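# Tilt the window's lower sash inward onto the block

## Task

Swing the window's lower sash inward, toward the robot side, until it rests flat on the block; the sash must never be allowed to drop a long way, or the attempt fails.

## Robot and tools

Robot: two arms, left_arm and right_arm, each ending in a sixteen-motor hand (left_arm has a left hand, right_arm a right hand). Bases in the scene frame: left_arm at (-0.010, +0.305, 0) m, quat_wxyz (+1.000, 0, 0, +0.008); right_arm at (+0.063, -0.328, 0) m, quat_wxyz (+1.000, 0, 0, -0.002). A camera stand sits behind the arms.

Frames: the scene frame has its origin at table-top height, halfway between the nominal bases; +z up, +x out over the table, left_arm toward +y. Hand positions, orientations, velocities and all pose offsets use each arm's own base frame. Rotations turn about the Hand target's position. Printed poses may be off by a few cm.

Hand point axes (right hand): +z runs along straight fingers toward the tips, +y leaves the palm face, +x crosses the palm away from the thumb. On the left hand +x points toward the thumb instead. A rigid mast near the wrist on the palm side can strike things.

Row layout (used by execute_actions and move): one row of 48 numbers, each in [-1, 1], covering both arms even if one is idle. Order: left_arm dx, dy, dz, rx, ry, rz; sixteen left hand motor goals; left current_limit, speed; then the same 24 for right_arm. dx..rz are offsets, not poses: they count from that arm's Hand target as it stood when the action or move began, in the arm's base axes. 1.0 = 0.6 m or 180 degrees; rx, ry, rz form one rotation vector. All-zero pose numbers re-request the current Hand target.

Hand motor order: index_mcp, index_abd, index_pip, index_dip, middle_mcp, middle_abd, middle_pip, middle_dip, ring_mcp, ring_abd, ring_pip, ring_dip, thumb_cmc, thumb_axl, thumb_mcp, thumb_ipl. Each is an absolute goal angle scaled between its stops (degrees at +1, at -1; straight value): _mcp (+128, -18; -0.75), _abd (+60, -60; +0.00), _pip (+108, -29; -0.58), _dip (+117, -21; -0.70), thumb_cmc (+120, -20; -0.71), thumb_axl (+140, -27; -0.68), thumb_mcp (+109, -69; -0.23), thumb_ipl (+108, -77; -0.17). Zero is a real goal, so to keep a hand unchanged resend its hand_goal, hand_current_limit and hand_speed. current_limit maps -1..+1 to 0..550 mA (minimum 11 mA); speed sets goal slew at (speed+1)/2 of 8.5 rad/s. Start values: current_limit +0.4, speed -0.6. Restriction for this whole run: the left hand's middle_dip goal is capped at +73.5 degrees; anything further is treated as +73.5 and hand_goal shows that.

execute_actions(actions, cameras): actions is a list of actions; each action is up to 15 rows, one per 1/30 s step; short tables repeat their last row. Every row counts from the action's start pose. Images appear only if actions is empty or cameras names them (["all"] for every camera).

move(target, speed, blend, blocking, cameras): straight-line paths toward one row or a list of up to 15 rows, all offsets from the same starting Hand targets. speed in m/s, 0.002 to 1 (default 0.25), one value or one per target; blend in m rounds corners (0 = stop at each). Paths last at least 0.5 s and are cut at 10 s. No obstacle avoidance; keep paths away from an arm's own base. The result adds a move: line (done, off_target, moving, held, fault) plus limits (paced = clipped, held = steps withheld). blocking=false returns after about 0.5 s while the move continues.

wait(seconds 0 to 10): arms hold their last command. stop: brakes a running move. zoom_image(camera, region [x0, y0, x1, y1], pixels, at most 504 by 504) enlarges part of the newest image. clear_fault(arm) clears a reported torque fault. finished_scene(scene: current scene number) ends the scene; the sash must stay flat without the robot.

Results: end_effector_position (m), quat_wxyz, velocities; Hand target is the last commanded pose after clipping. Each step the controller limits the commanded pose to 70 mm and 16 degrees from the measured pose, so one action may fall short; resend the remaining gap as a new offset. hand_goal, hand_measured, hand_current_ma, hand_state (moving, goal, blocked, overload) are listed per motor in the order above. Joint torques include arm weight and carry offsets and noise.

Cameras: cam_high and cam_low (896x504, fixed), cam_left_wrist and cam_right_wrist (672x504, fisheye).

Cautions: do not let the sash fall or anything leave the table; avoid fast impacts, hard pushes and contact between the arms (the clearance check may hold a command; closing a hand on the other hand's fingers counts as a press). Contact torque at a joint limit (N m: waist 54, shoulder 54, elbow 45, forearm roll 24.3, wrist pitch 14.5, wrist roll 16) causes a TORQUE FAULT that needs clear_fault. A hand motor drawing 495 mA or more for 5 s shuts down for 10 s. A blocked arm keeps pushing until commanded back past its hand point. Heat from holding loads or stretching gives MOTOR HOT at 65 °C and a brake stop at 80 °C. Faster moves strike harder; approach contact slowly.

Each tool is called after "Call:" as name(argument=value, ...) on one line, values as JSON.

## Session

Call:
execute_actions(actions=[])

Call:
zoom_image(camera="cam_high", region=[300, 120, 560, 460])

Call:
zoom_image(camera="cam_low", region=[280, 60, 560, 320])

Scene clock: 0.00 s.
left_arm: end_effector_position=(+0.4391, +0.3563, +0.2371) hand_goal=(-0.754, +0.000, -0.576, -0.696, -0.754, +0.000, -0.576, -0.696, -0.754, +0.000, -0.576, -0.696, -0.714, -0.678, -0.226, -0.168) hand_measured=(-0.754, +0.000, -0.576, -0.696, -0.754, +0.000, -0.576, -0.696, -0.754, +0.000, -0.576, -0.696, -0.714, -0.678, -0.226, -0.168) hand_current_ma=(+0, +0, +0, +0, +0, +0, +0, +0, +0, +0, +0, +0, +0, +0, +0, +0) hand_state=(goal, goal, goal, goal, goal, goal, goal, goal, goal, goal, goal, goal, goal, goal, goal, goal) hand_current_limit=0.40 hand_speed=-0.60 end_effector_quat_wxyz=(+0.449, +0.143, +0.861, +0.190) | right_arm: end_effector_position=(+0.7955, -0.0627, +0.3803) hand_goal=(-0.754, +0.000, -0.576, -0.696, -0.754, +0.000, -0.576, -0.696, -0.754, +0.000, -0.576, -0.696, -0.714, -0.678, -0.226, -0.168) hand_measured=(-0.754, +0.000, -0.576, -0.696, -0.754, +0.000, -0.576, -0.696, -0.754, +0.000, -0.576, -0.696, -0.714, -0.678, -0.226, -0.168) hand_current_ma=(+0, +0, +0, +0, +0, +0, +0, +0, +0, +0, +0, +0, +0, +0, +0, +0) hand_state=(goal, goal, goal, goal, goal, goal, goal, goal, goal, goal, goal, goal, goal, goal, goal, goal) hand_current_limit=0.40 hand_speed=-0.60 end_effector_quat_wxyz=(+0.115, +0.557, -0.372, +0.734)
Joint positions: left_arm=[0.713 -0.358 -0.506 0.527 0.889 0.477] | right_arm=[0.203 -0.841 -1.589 -2.122 -1.246 -0.189]
Joint velocities: within noise
Joint torques (N m): no reading
Hand target: left_arm +0.4391, +0.3563, +0.2371; +0.449, +0.143, +0.861, +0.190 | right_arm +0.7955, -0.0627, +0.3803; +0.115, +0.557, -0.372, +0.734

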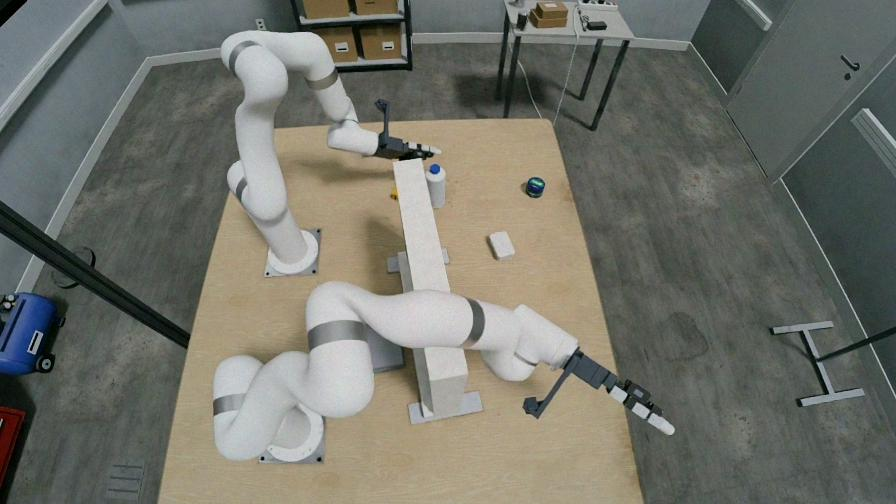

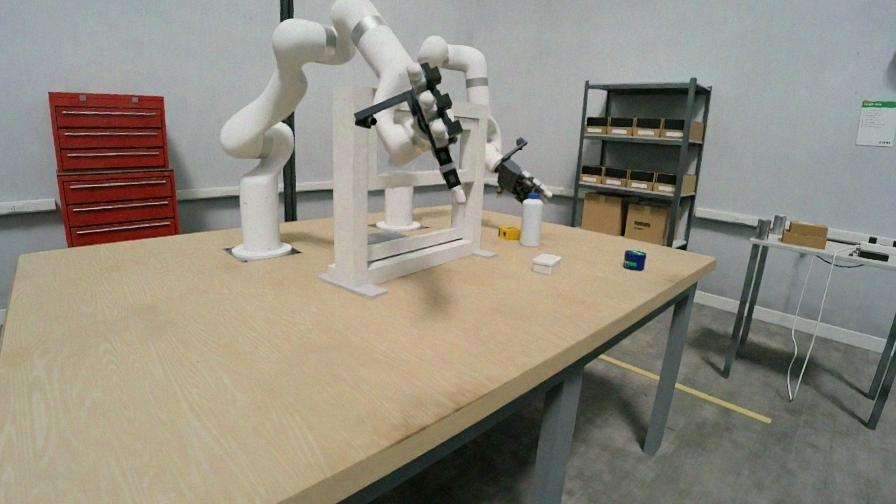

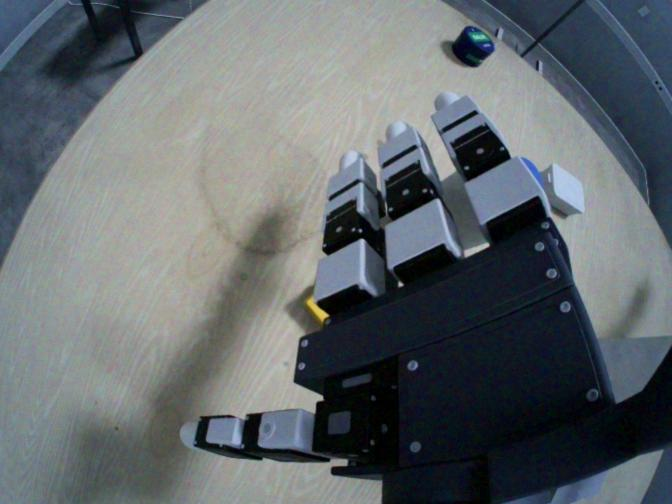

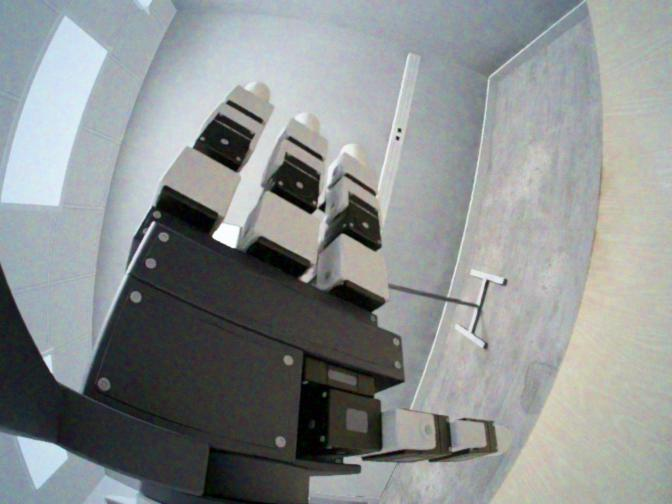

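Scaled by 1.482 from the camera's 896x504 image, which has a finer 1280x720 frame.

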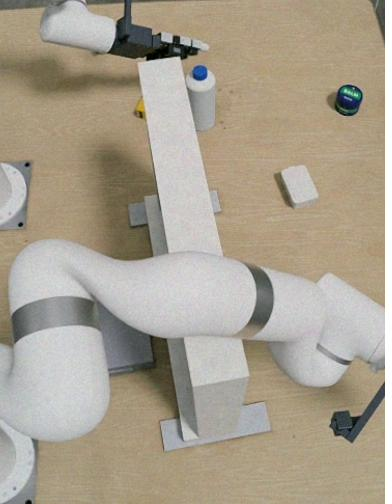

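Scaled by 1.800 from the camera's 896x504 image, which has a finer 1280x720 frame.

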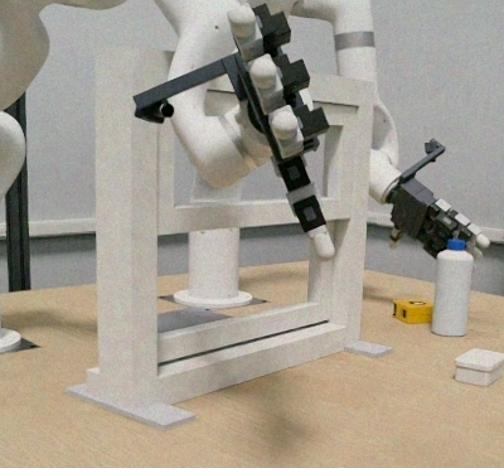

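Call:
move(target=[[-0.167,0,0.25,0,0,0,-1,0,-1,-1,-1,0,-1,-1,-1,0,-1,-1,0.142,-0.678,-0.226,-0.168,0.8,-0.3,0,-0.083,0.167,0,0,0,-1,0,-1,-1,-1,0,-1,-1,-1,0,-1,-1,0.142,-0.678,-0.226,-0.168,0.8,-0.3],[-0.3,-0.1,0.4,0.5005,-0.2457,-0.594,-1,0,-1,-1,-1,0,-1,-1,-1,0,-1,-1,0.142,-0.678,-0.226,-0.168,0.8,-0.3,-0.083,-0.467,0.25,0,0,0,-1,0,-1,-1,-1,0,-1,-1,-1,0,-1,-1,0.142,-0.678,-0.226,-0.168,0.8,-0.3],[-0.25,-0.4,0.45,0.5005,-0.2457,-0.594,-1,0,-1,-1,-1,0,-1,-1,-1,0,-1,-1,0.142,-0.678,-0.226,-0.168,0.8,-0.3,-0.75,-0.467,0.333,0,0,0,-1,0,-1,-1,-1,0,-1,-1,-1,0,-1,-1,0.142,-0.678,-0.226,-0.168,0.8,-0.3]], speed=0.35, blend=0.04, cameras=["all"])

Scene clock: 8.73 s.
left_arm: end_effector_position=(+0.2891, +0.1163, +0.5071) hand_goal=(-1.000, +0.000, -1.000, -1.000, -1.000, +0.000, -1.000, -1.000, -1.000, +0.000, -1.000, -1.000, +0.142, -0.678, -0.226, -0.168) hand_measured=(-1.000, +0.000, -0.998, -0.998, -1.000, +0.000, -0.998, -0.998, -1.000, +0.000, -0.998, -0.998, +0.140, -0.678, -0.226, -0.168) hand_current_ma=(+0, -1, +8, +10, +0, -1, +7, +10, +0, -3, +8, +10, -5, +3, +3, +1) hand_state=(goal, goal, goal, goal, goal, goal, goal, goal, goal, goal, goal, goal, goal, goal, goal, goal) hand_current_limit=0.80 hand_speed=-0.30 end_effector_quat_wxyz=(+0.427, +0.852, -0.094, +0.289) | right_arm: end_effector_position=(+0.3455, -0.3429, +0.5801) hand_goal=(-1.000, +0.000, -1.000, -1.000, -1.000, +0.000, -1.000, -1.000, -1.000, +0.000, -1.000, -1.000, +0.142, -0.678, -0.226, -0.168) hand_measured=(-0.994, -0.002, -0.996, -0.998, -0.994, -0.002, -0.996, -0.998, -0.994, -0.002, -0.996, -0.998, +0.130, -0.678, -0.226, -0.168) hand_current_ma=(+2, +0, +1, +1, +2, +0, +1, +0, +2, +0, +1, +0, -6, +0, +0, +0) hand_state=(goal, goal, goal, goal, goal, goal, goal, goal, goal, goal, goal, goal, goal, goal, goal, goal) hand_current_limit=0.80 hand_speed=-0.30 end_effector_quat_wxyz=(+0.115, +0.557, -0.372, +0.734)
Joint positions: left_arm=[1.006 -0.008 -0.747 2.267 1.52 1.651] | right_arm=[-0.558 0.463 -0.547 -2.847 -0.687 0.182]
Joint torques (N m): left_arm=[-8.83 28.38 -9.91 -4.62 0.02 -1] | right_arm=[-8.27 23.75 -19.62 -4.07 0.98 1.65]
Hand target: left_arm +0.2891, +0.1163, +0.5071; +0.427, +0.852, -0.094, +0.289 | right_arm +0.3455, -0.3429, +0.5801; +0.115, +0.557, -0.372, +0.734
Off the commanded pose: left_arm 0.000 m, 0 deg | right_arm 0.000 m, 0 deg.
move: done

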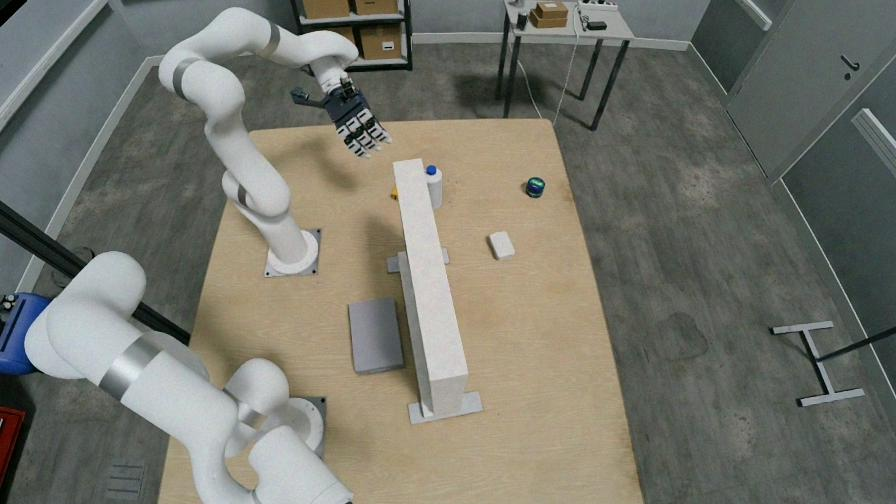

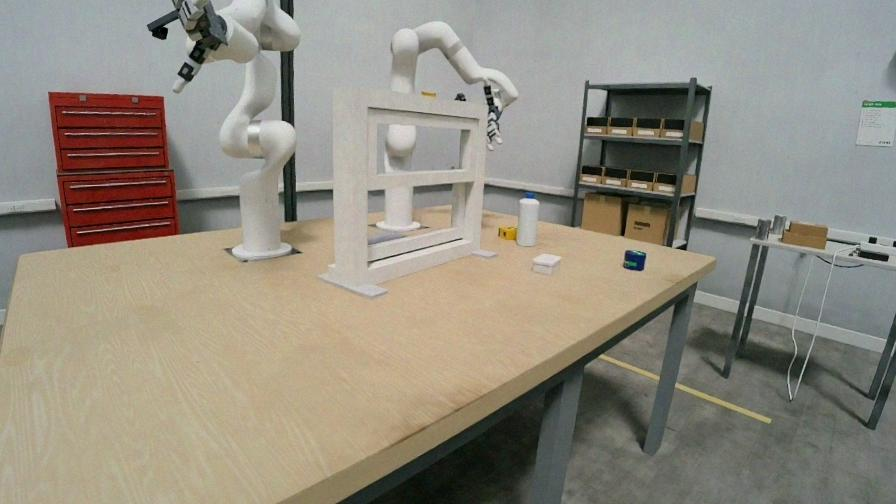

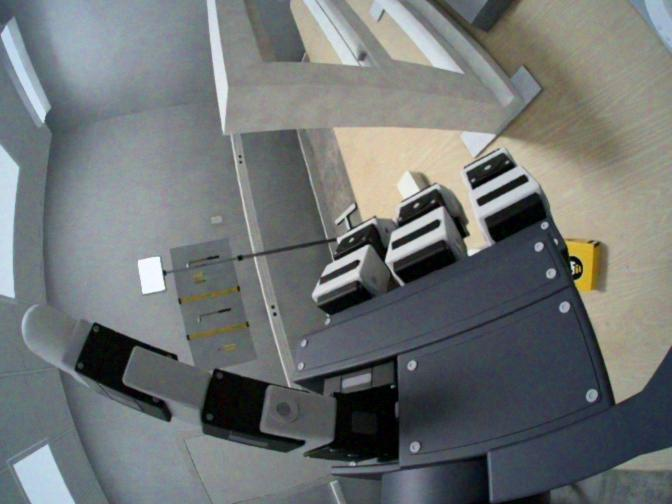

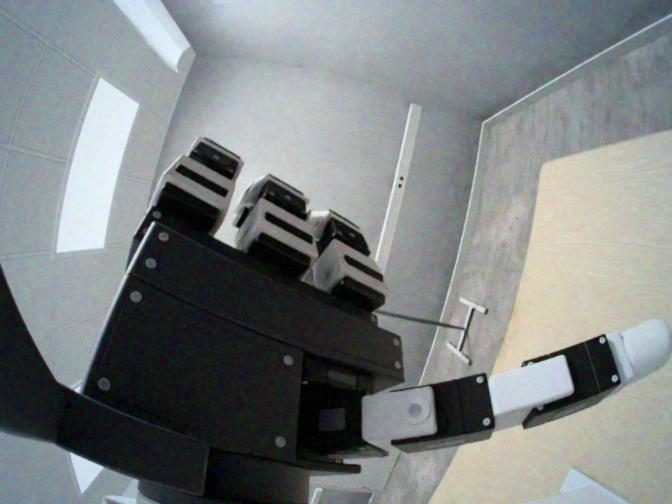

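Call:
move(target=[[-0.03,-0.2,-0.03,0,0,0,-1,0,-1,-1,-1,0,-1,-1,-1,0,-1,-1,0.142,-0.678,-0.226,-0.168,0.8,-0.3,0,0,0.03,0.452,0.0939,-0.14,-1,0,-1,-1,-1,0,-1,-1,-1,0,-1,-1,0.142,-0.678,-0.226,-0.168,0.8,-0.3],[-0.03,-0.2,-0.03,0,0,0,-1,0,-1,-1,-1,0,-1,-1,-1,0,-1,-1,0.142,-0.678,-0.226,-0.168,0.8,-0.3,-0.14,0.32,-0.1,0.904,0.1877,-0.28,-1,0,-1,-1,-1,0,-1,-1,-1,0,-1,-1,0.142,-0.678,-0.226,-0.168,0.8,-0.3]], speed=0.35, blend=0.04, cameras=["all"])

Scene clock: 13.83 s.
left_arm: end_effector_position=(+0.2711, -0.0037, +0.4891) hand_goal=(-1.000, +0.000, -1.000, -1.000, -1.000, +0.000, -1.000, -1.000, -1.000, +0.000, -1.000, -1.000, +0.142, -0.678, -0.226, -0.168) hand_measured=(-1.000, +0.000, -0.998, -0.998, -1.000, +0.000, -0.998, -0.998, -1.000, +0.000, -0.998, -0.998, +0.140, -0.678, -0.226, -0.168) hand_current_ma=(+0, -1, +8, +10, +0, -1, +7, +10, +0, -3, +8, +10, -5, +3, +3, +1) hand_state=(goal, goal, goal, goal, goal, goal, goal, goal, goal, goal, goal, goal, goal, goal, goal, goal) hand_current_limit=0.80 hand_speed=-0.30 end_effector_quat_wxyz=(+0.427, +0.852, -0.094, +0.289) | right_arm: end_effector_position=(+0.2615, -0.1509, +0.5201) hand_goal=(-1.000, +0.000, -1.000, -1.000, -1.000, +0.000, -1.000, -1.000, -1.000, +0.000, -1.000, -1.000, +0.142, -0.678, -0.226, -0.168) hand_measured=(-1.000, +0.000, -0.996, -0.998, -1.000, +0.000, -0.998, -0.998, -1.000, +0.000, -0.996, -0.998, +0.142, -0.678, -0.224, -0.168) hand_current_ma=(+0, +0, +1, +1, +0, +0, +1, +0, +0, +0, +1, +0, +0, +0, +0, +0) hand_state=(goal, goal, goal, goal, goal, goal, goal, goal, goal, goal, goal, goal, goal, goal, goal, goal) hand_current_limit=0.80 hand_speed=-0.30 end_effector_quat_wxyz=(+0.230, -0.173, +0.846, +0.449)
Joint positions: left_arm=[0.839 0.263 -0.465 2.149 1.423 1.594] | right_arm=[-1.023 -0.105 -0.894 0.692 -1.647 -1.7]
Joint torques (N m): left_arm=[-8.64 20.71 -9.37 -4.21 -0.04 -0.98] | right_arm=[-7.76 45.01 -16.26 5.23 -3.16 1.76]
Hand target: left_arm +0.2711, -0.0037, +0.4891; +0.427, +0.852, -0.094, +0.289 | right_arm +0.2615, -0.1509, +0.5201; +0.230, -0.173, +0.846, +0.449
Off the commanded pose: left_arm 0.000 m, 0 deg | right_arm 0.000 m, 0 deg.
move: done; limits=paced

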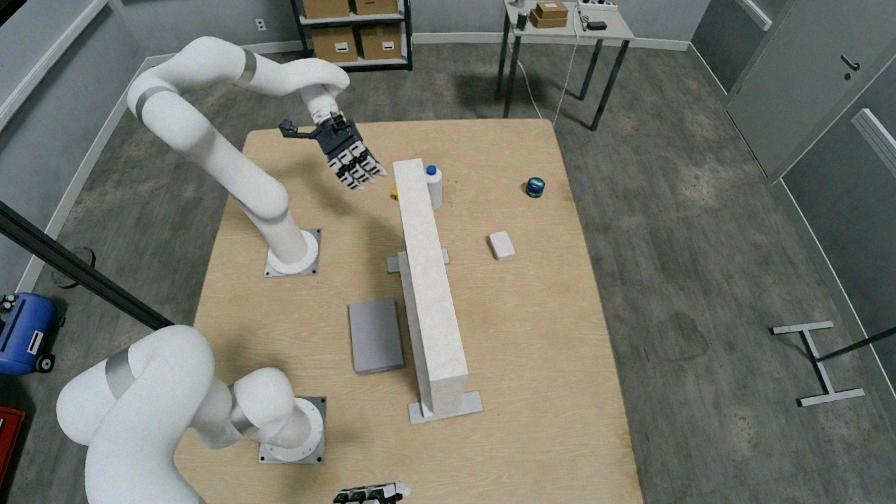

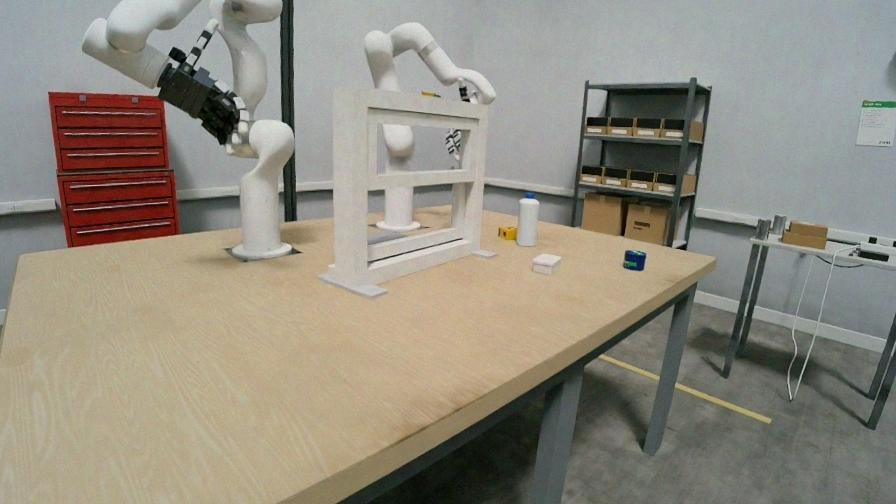

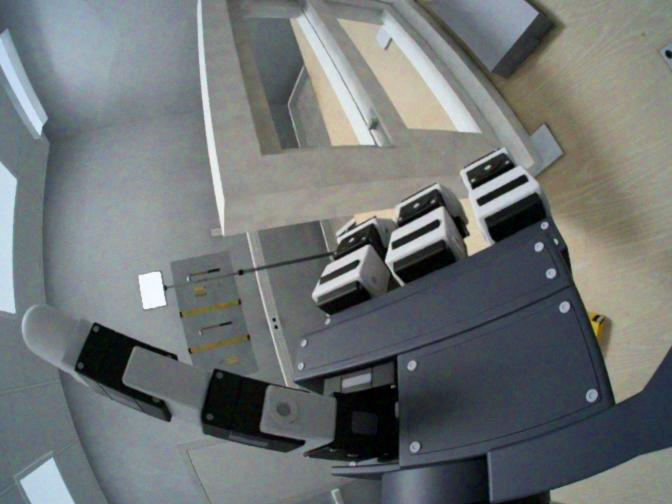

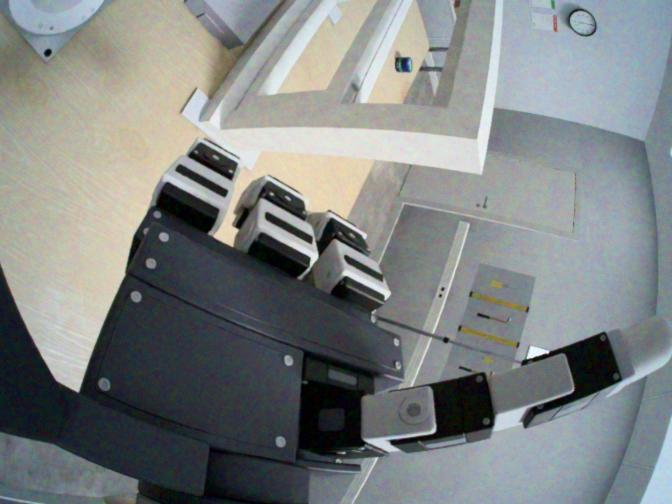

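Call:
zoom_image(camera="cam_left_wrist", region=[190, 0, 570, 250])

Call:
zoom_image(camera="cam_right_wrist", region=[170, 0, 520, 240])

Scaled by 1.326 from the camera's 672x504 image, which has a finer 960x720 frame.

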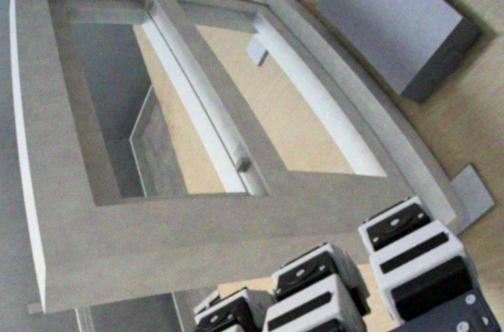

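Scaled by 1.440 from the camera's 672x504 image, which has a finer 960x720 frame.

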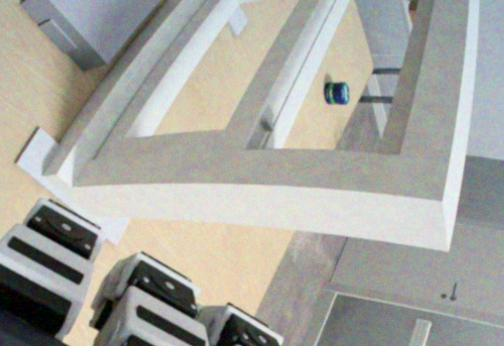

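Call:
move(target=[-0.02,-0.2,-0.03,0,0,0,-1,0,-1,-1,-1,0,-1,-1,-1,0,-1,-1,0.142,-0.678,-0.226,-0.168,0.8,-0.3,0.01,0.33,-0.08,0,0,0,-1,0,-1,-1,-1,0,-1,-1,-1,0,-1,-1,0.142,-0.678,-0.226,-0.168,0.8,-0.3], speed=0.25, cameras=["all"])

Call:
zoom_image(camera="cam_left_wrist", region=[190, 0, 570, 250])

Call:
zoom_image(camera="cam_right_wrist", region=[120, 0, 520, 300])

Scene clock: 16.33 s.
left_arm: end_effector_position=(+0.2591, -0.1237, +0.4711) hand_goal=(-1.000, +0.000, -1.000, -1.000, -1.000, +0.000, -1.000, -1.000, -1.000, +0.000, -1.000, -1.000, +0.142, -0.678, -0.226, -0.168) hand_measured=(-1.000, +0.000, -0.998, -0.998, -1.000, +0.000, -0.998, -0.998, -1.000, +0.000, -0.998, -0.998, +0.140, -0.678, -0.226, -0.168) hand_current_ma=(+0, -1, +8, +10, +0, -1, +7, +10, +0, -3, +8, +10, -4, +3, +3, +1) hand_state=(goal, goal, goal, goal, goal, goal, goal, goal, goal, goal, goal, goal, goal, goal, goal, goal) hand_current_limit=0.80 hand_speed=-0.30 end_effector_quat_wxyz=(+0.427, +0.852, -0.094, +0.289) | right_arm: end_effector_position=(+0.2675, +0.0471, +0.4721) hand_goal=(-1.000, +0.000, -1.000, -1.000, -1.000, +0.000, -1.000, -1.000, -1.000, +0.000, -1.000, -1.000, +0.142, -0.678, -0.226, -0.168) hand_measured=(-1.000, +0.000, -0.998, -0.998, -1.000, +0.000, -0.998, -0.998, -1.000, +0.000, -0.998, -0.998, +0.142, -0.678, -0.224, -0.168) hand_current_ma=(+0, +0, +0, +1, +0, +0, +0, +0, +0, +0, +1, +0, +0, +0, +0, +0) hand_state=(goal, goal, goal, goal, goal, goal, goal, goal, goal, goal, goal, goal, goal, goal, goal, goal) hand_current_limit=0.80 hand_speed=-0.30 end_effector_quat_wxyz=(+0.230, -0.173, +0.846, +0.449)
Joint positions: left_arm=[0.491 0.531 -0.252 1.933 1.236 1.432] | right_arm=[-0.658 0.214 -0.471 0.96 -1.397 -1.61]
Joint torques (N m): left_arm=[-9.32 13 -10.43 -4.69 -0.15 -1.07] | right_arm=[10.73 30 -16.35 4.8 1.14 1.47]
Hand target: left_arm +0.2591, -0.1237, +0.4711; +0.427, +0.852, -0.094, +0.289 | right_arm +0.2675, +0.0471, +0.4721; +0.230, -0.173, +0.846, +0.449
Off the commanded pose: left_arm 0.000 m, 0 deg | right_arm 0.000 m, 0 deg.
move: done

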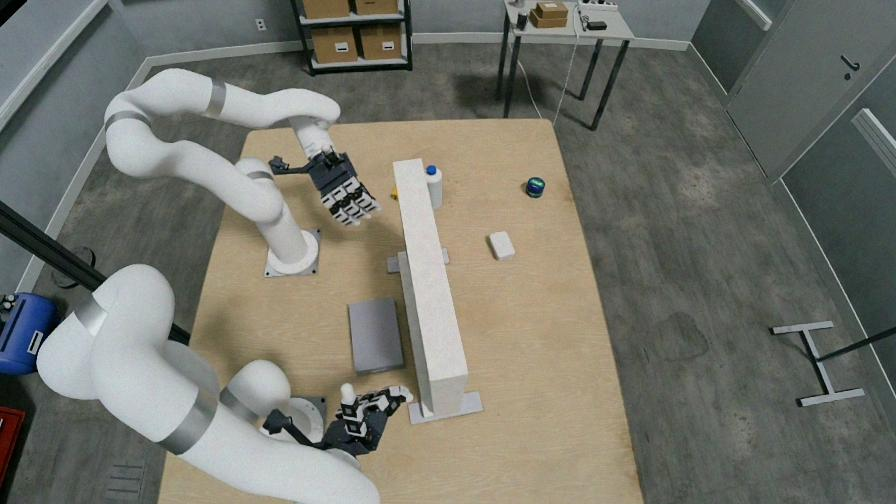

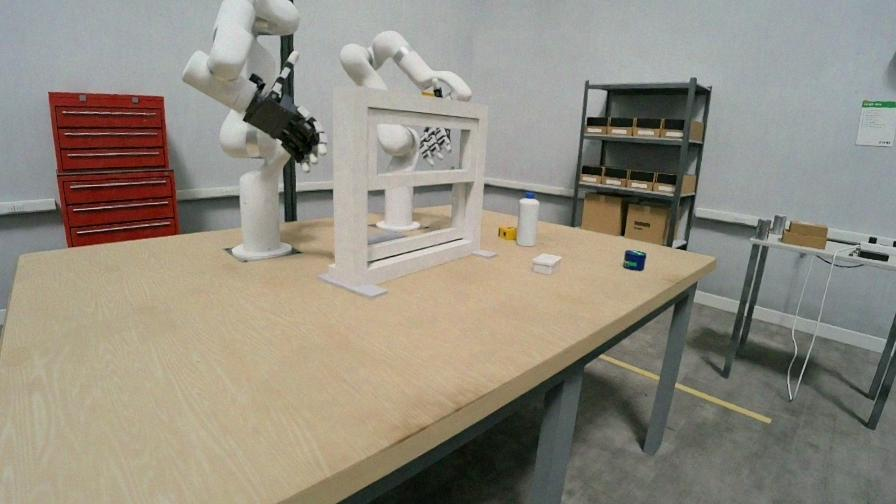

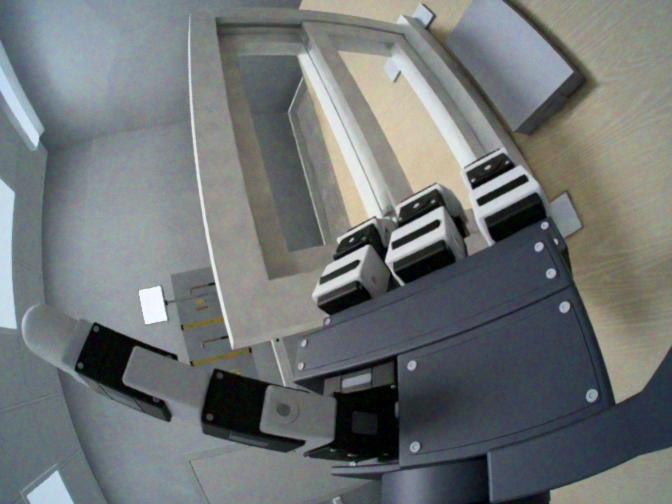

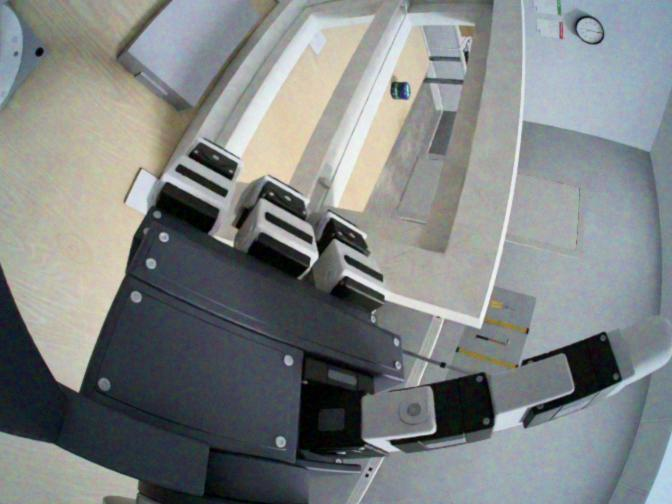

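Scaled by 1.326 from the camera's 672x504 image, which has a finer 960x720 frame.

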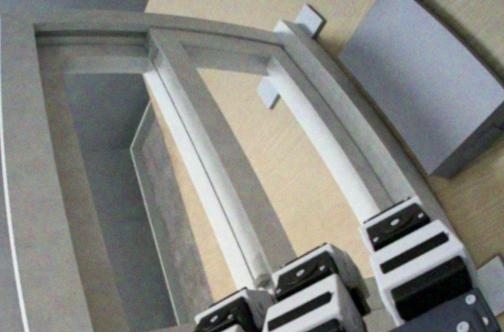

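Scaled by 1.260 from the camera's 672x504 image, which has a finer 960x720 frame.

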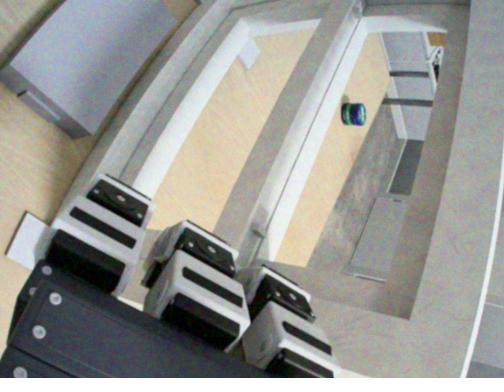

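Call:
zoom_image(camera="cam_left_wrist", region=[190, 240, 330, 380])

Call:
zoom_image(camera="cam_right_wrist", region=[380, 220, 540, 360])

Call:
zoom_image(camera="cam_left_wrist", region=[180, 0, 340, 80])

Call:
zoom_image(camera="cam_left_wrist", region=[350, 180, 410, 240])

Call:
zoom_image(camera="cam_right_wrist", region=[300, 160, 360, 220])

Scaled by 3.600 from the camera's 672x504 image, which has a finer 960x720 frame.

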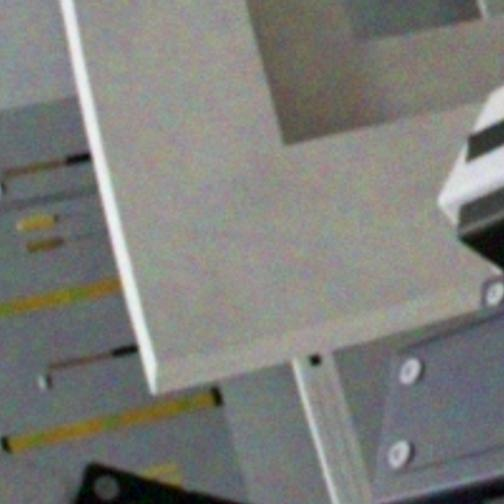

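Scaled by 3.150 from the camera's 672x504 image, which has a finer 960x720 frame.

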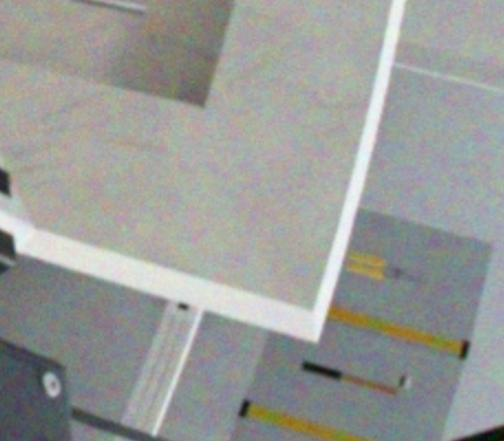

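Scaled by 3.150 from the camera's 672x504 image, which has a finer 960x720 frame.

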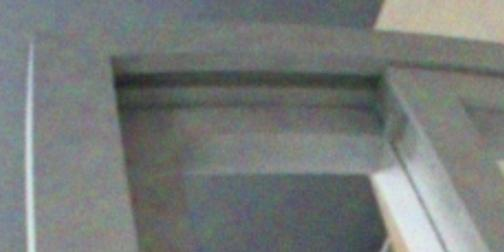

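Scaled by 8.400 from the camera's 672x504 image, which has a finer 960x720 frame.

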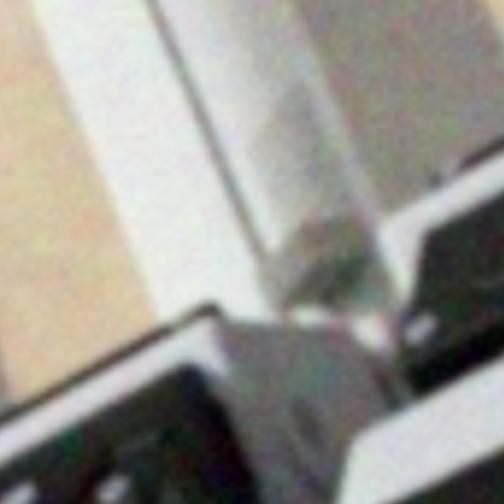

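Scaled by 8.400 from the camera's 672x504 image, which has a finer 960x720 frame.

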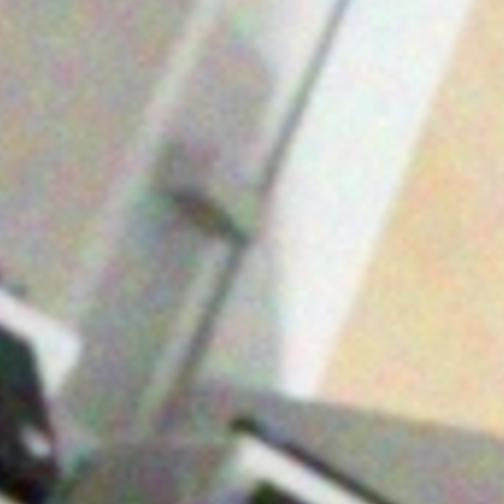

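Call:
zoom_image(camera="cam_high", region=[380, 140, 480, 280])

Call:
zoom_image(camera="cam_high", region=[390, 330, 500, 440])

Call:
zoom_image(camera="cam_high", region=[220, 210, 420, 480])

Call:
zoom_image(camera="cam_high", region=[220, 100, 600, 300])

Call:
zoom_image(camera="cam_high", region=[140, 300, 660, 504])

Scaled by 3.600 from the camera's 896x504 image, which has a finer 1280x720 frame.

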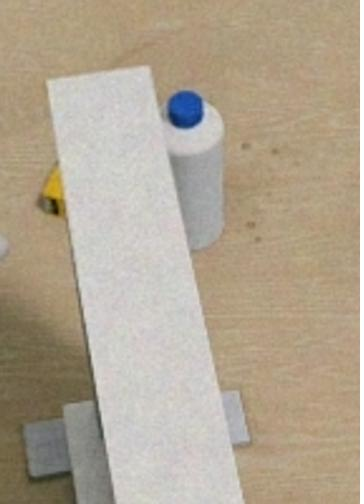

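Scaled by 4.582 from the camera's 896x504 image, which has a finer 1280x720 frame.

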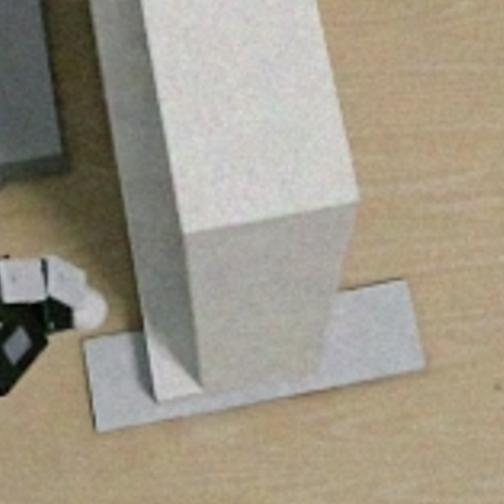

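Scaled by 1.867 from the camera's 896x504 image, which has a finer 1280x720 frame.

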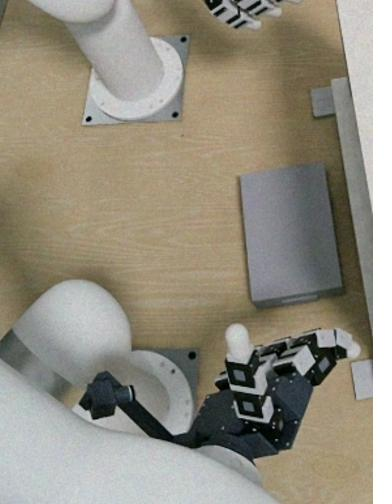

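Scaled by 1.326 from the camera's 896x504 image, which has a finer 1280x720 frame.

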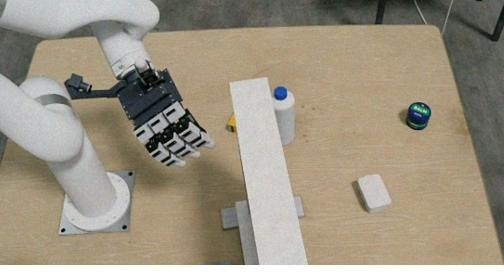

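Region (140, 300, 660, 504) is 520x204 pixels. A region can be at most 504 by 504 pixels.

Call:
move(target=[0.0753,-0.0703,-0.0023,0,0,0.01,-1,0,-1,-1,-1,0,-1,-1,-1,0,-1,-1,0.142,-0.678,-0.226,-0.168,0.8,-0.3,0.0093,0.1432,-0.004,0,0,0.01,-1,0,-1,-1,-1,0,-1,-1,-1,0,-1,-1,0.142,-0.678,-0.226,-0.168,0.8,-0.3], speed=0.2, cameras=["all"])

Call:
zoom_image(camera="cam_left_wrist", region=[190, 0, 500, 250])

Call:
zoom_image(camera="cam_right_wrist", region=[170, 0, 540, 250])

Scene clock: 23.27 s.
left_arm: end_effector_position=(+0.3043, -0.1659, +0.4697) hand_goal=(-1.000, +0.000, -1.000, -1.000, -1.000, +0.000, -1.000, -1.000, -1.000, +0.000, -1.000, -1.000, +0.142, -0.678, -0.226, -0.168) hand_measured=(-1.000, +0.000, -0.998, -0.998, -1.000, +0.000, -0.998, -0.998, -1.000, +0.000, -0.998, -0.998, +0.140, -0.678, -0.226, -0.168) hand_current_ma=(+0, -1, +8, +10, +0, -1, +7, +10, +0, -2, +8, +10, -4, +3, +3, +1) hand_state=(goal, goal, goal, goal, goal, goal, goal, goal, goal, goal, goal, goal, goal, goal, goal, goal) hand_current_limit=0.80 hand_speed=-0.30 end_effector_quat_wxyz=(+0.422, +0.853, -0.080, +0.296) | right_arm: end_effector_position=(+0.2731, +0.1330, +0.4697) hand_goal=(-1.000, +0.000, -1.000, -1.000, -1.000, +0.000, -1.000, -1.000, -1.000, +0.000, -1.000, -1.000, +0.142, -0.678, -0.226, -0.168) hand_measured=(-1.000, +0.000, -0.998, -0.998, -1.000, +0.000, -0.998, -0.998, -1.000, +0.000, -0.998, -0.998, +0.142, -0.678, -0.224, -0.168) hand_current_ma=(+0, +0, +0, +1, +0, +0, +0, +0, +0, +0, +1, +0, +0, +0, +0, +0) hand_state=(goal, goal, goal, goal, goal, goal, goal, goal, goal, goal, goal, goal, goal, goal, goal, goal) hand_current_limit=0.80 hand_speed=-0.30 end_effector_quat_wxyz=(+0.223, -0.187, +0.843, +0.452)
Joint positions: left_arm=[0.238 0.449 -0.293 1.732 1.036 1.42] | right_arm=[-0.377 0.308 -0.395 1.129 -1.268 -1.511]
Joint torques (N m): left_arm=[-8.36 -1.59 -17.34 -4.59 -0.16 1.06] | right_arm=[8.8 -3.02 -29.75 5.22 1.32 1.5]
Hand target: left_arm +0.3043, -0.1659, +0.4697; +0.422, +0.853, -0.080, +0.296 | right_arm +0.2731, +0.1330, +0.4697; +0.223, -0.187, +0.843, +0.452
Off the commanded pose: left_arm 0.000 m, 0 deg | right_arm 0.000 m, 0 deg.
move: done

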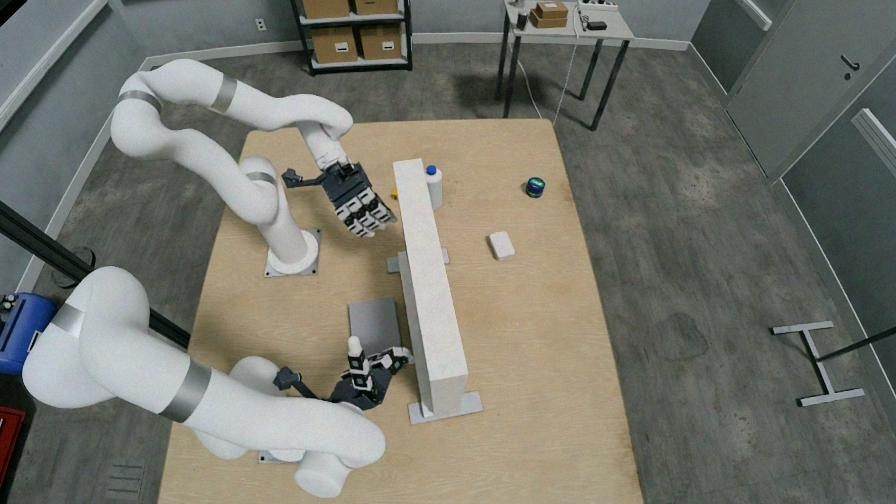

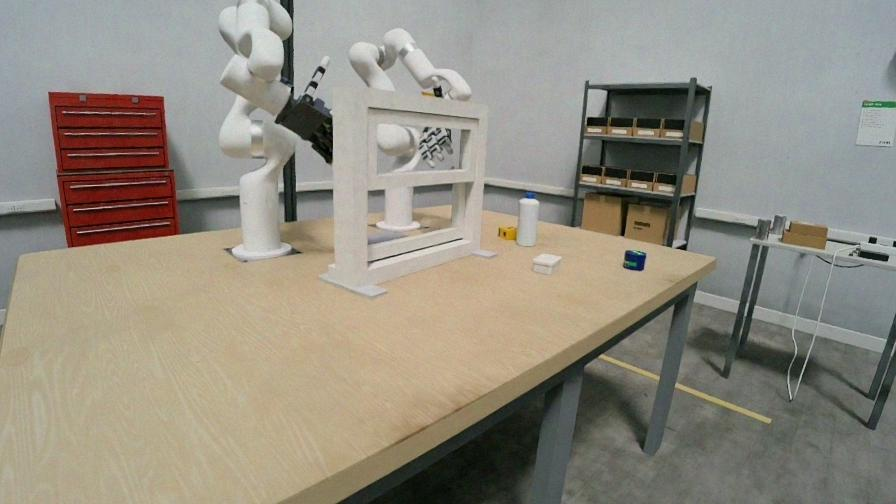

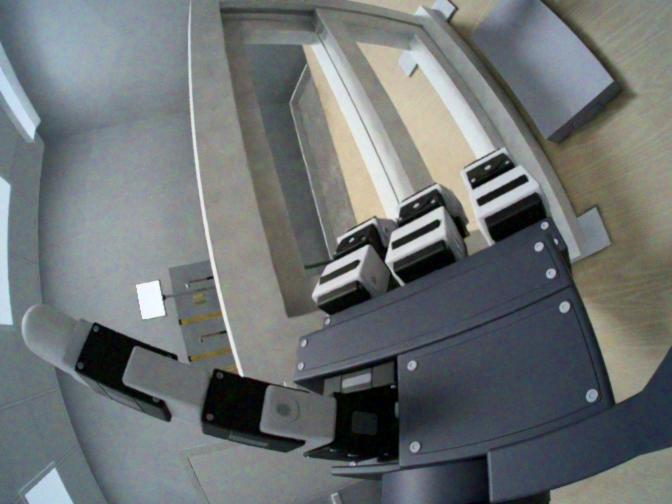

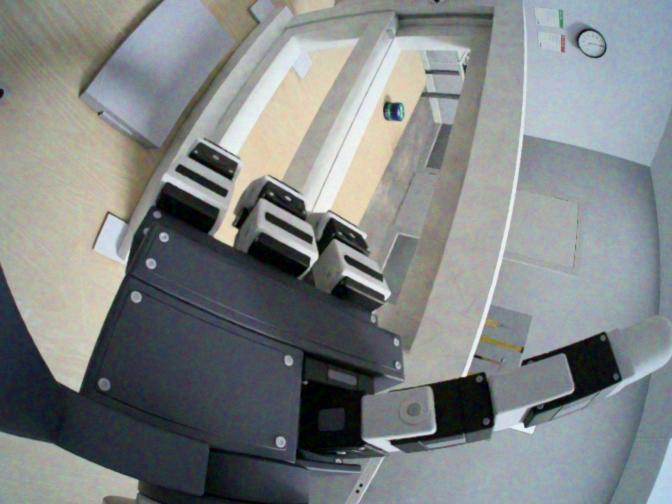

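Scaled by 1.626 from the camera's 672x504 image, which has a finer 960x720 frame.

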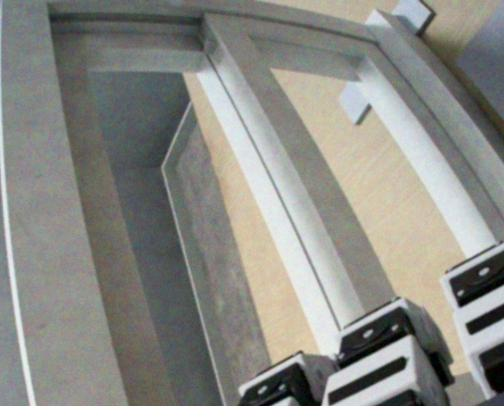

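Scaled by 1.362 from the camera's 672x504 image, which has a finer 960x720 frame.

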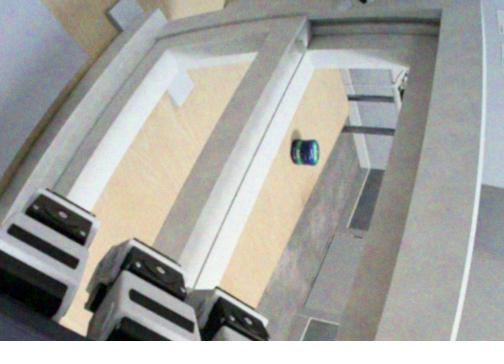

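Call:
zoom_image(camera="cam_left_wrist", region=[290, 0, 340, 40])

Call:
zoom_image(camera="cam_right_wrist", region=[365, 0, 415, 50])

Call:
zoom_image(camera="cam_low", region=[320, 70, 500, 300])

Scaled by 10.080 from the camera's 672x504 image, which has a finer 960x720 frame.

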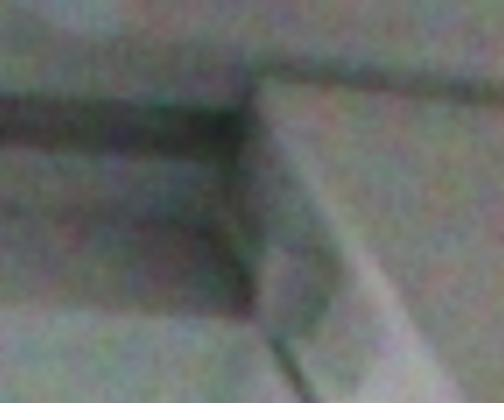

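Scaled by 10.080 from the camera's 672x504 image, which has a finer 960x720 frame.

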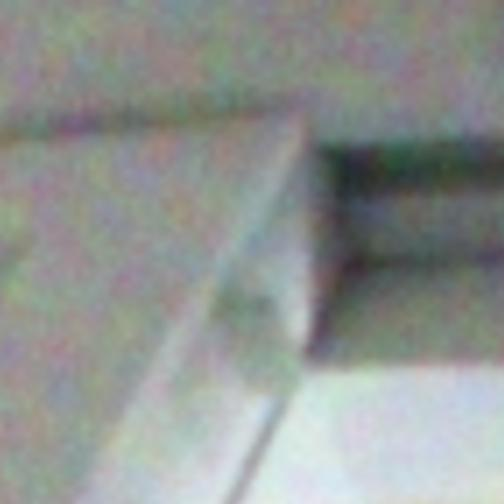

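Scaled by 2.191 from the camera's 896x504 image, which has a finer 1280x720 frame.

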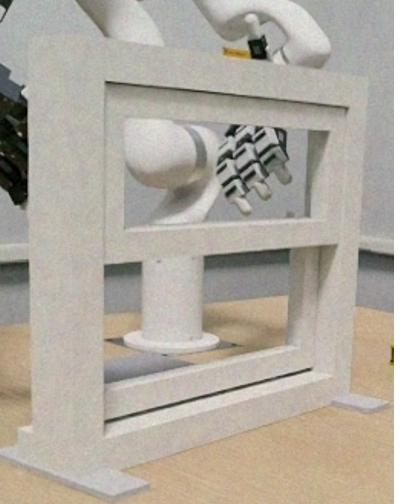

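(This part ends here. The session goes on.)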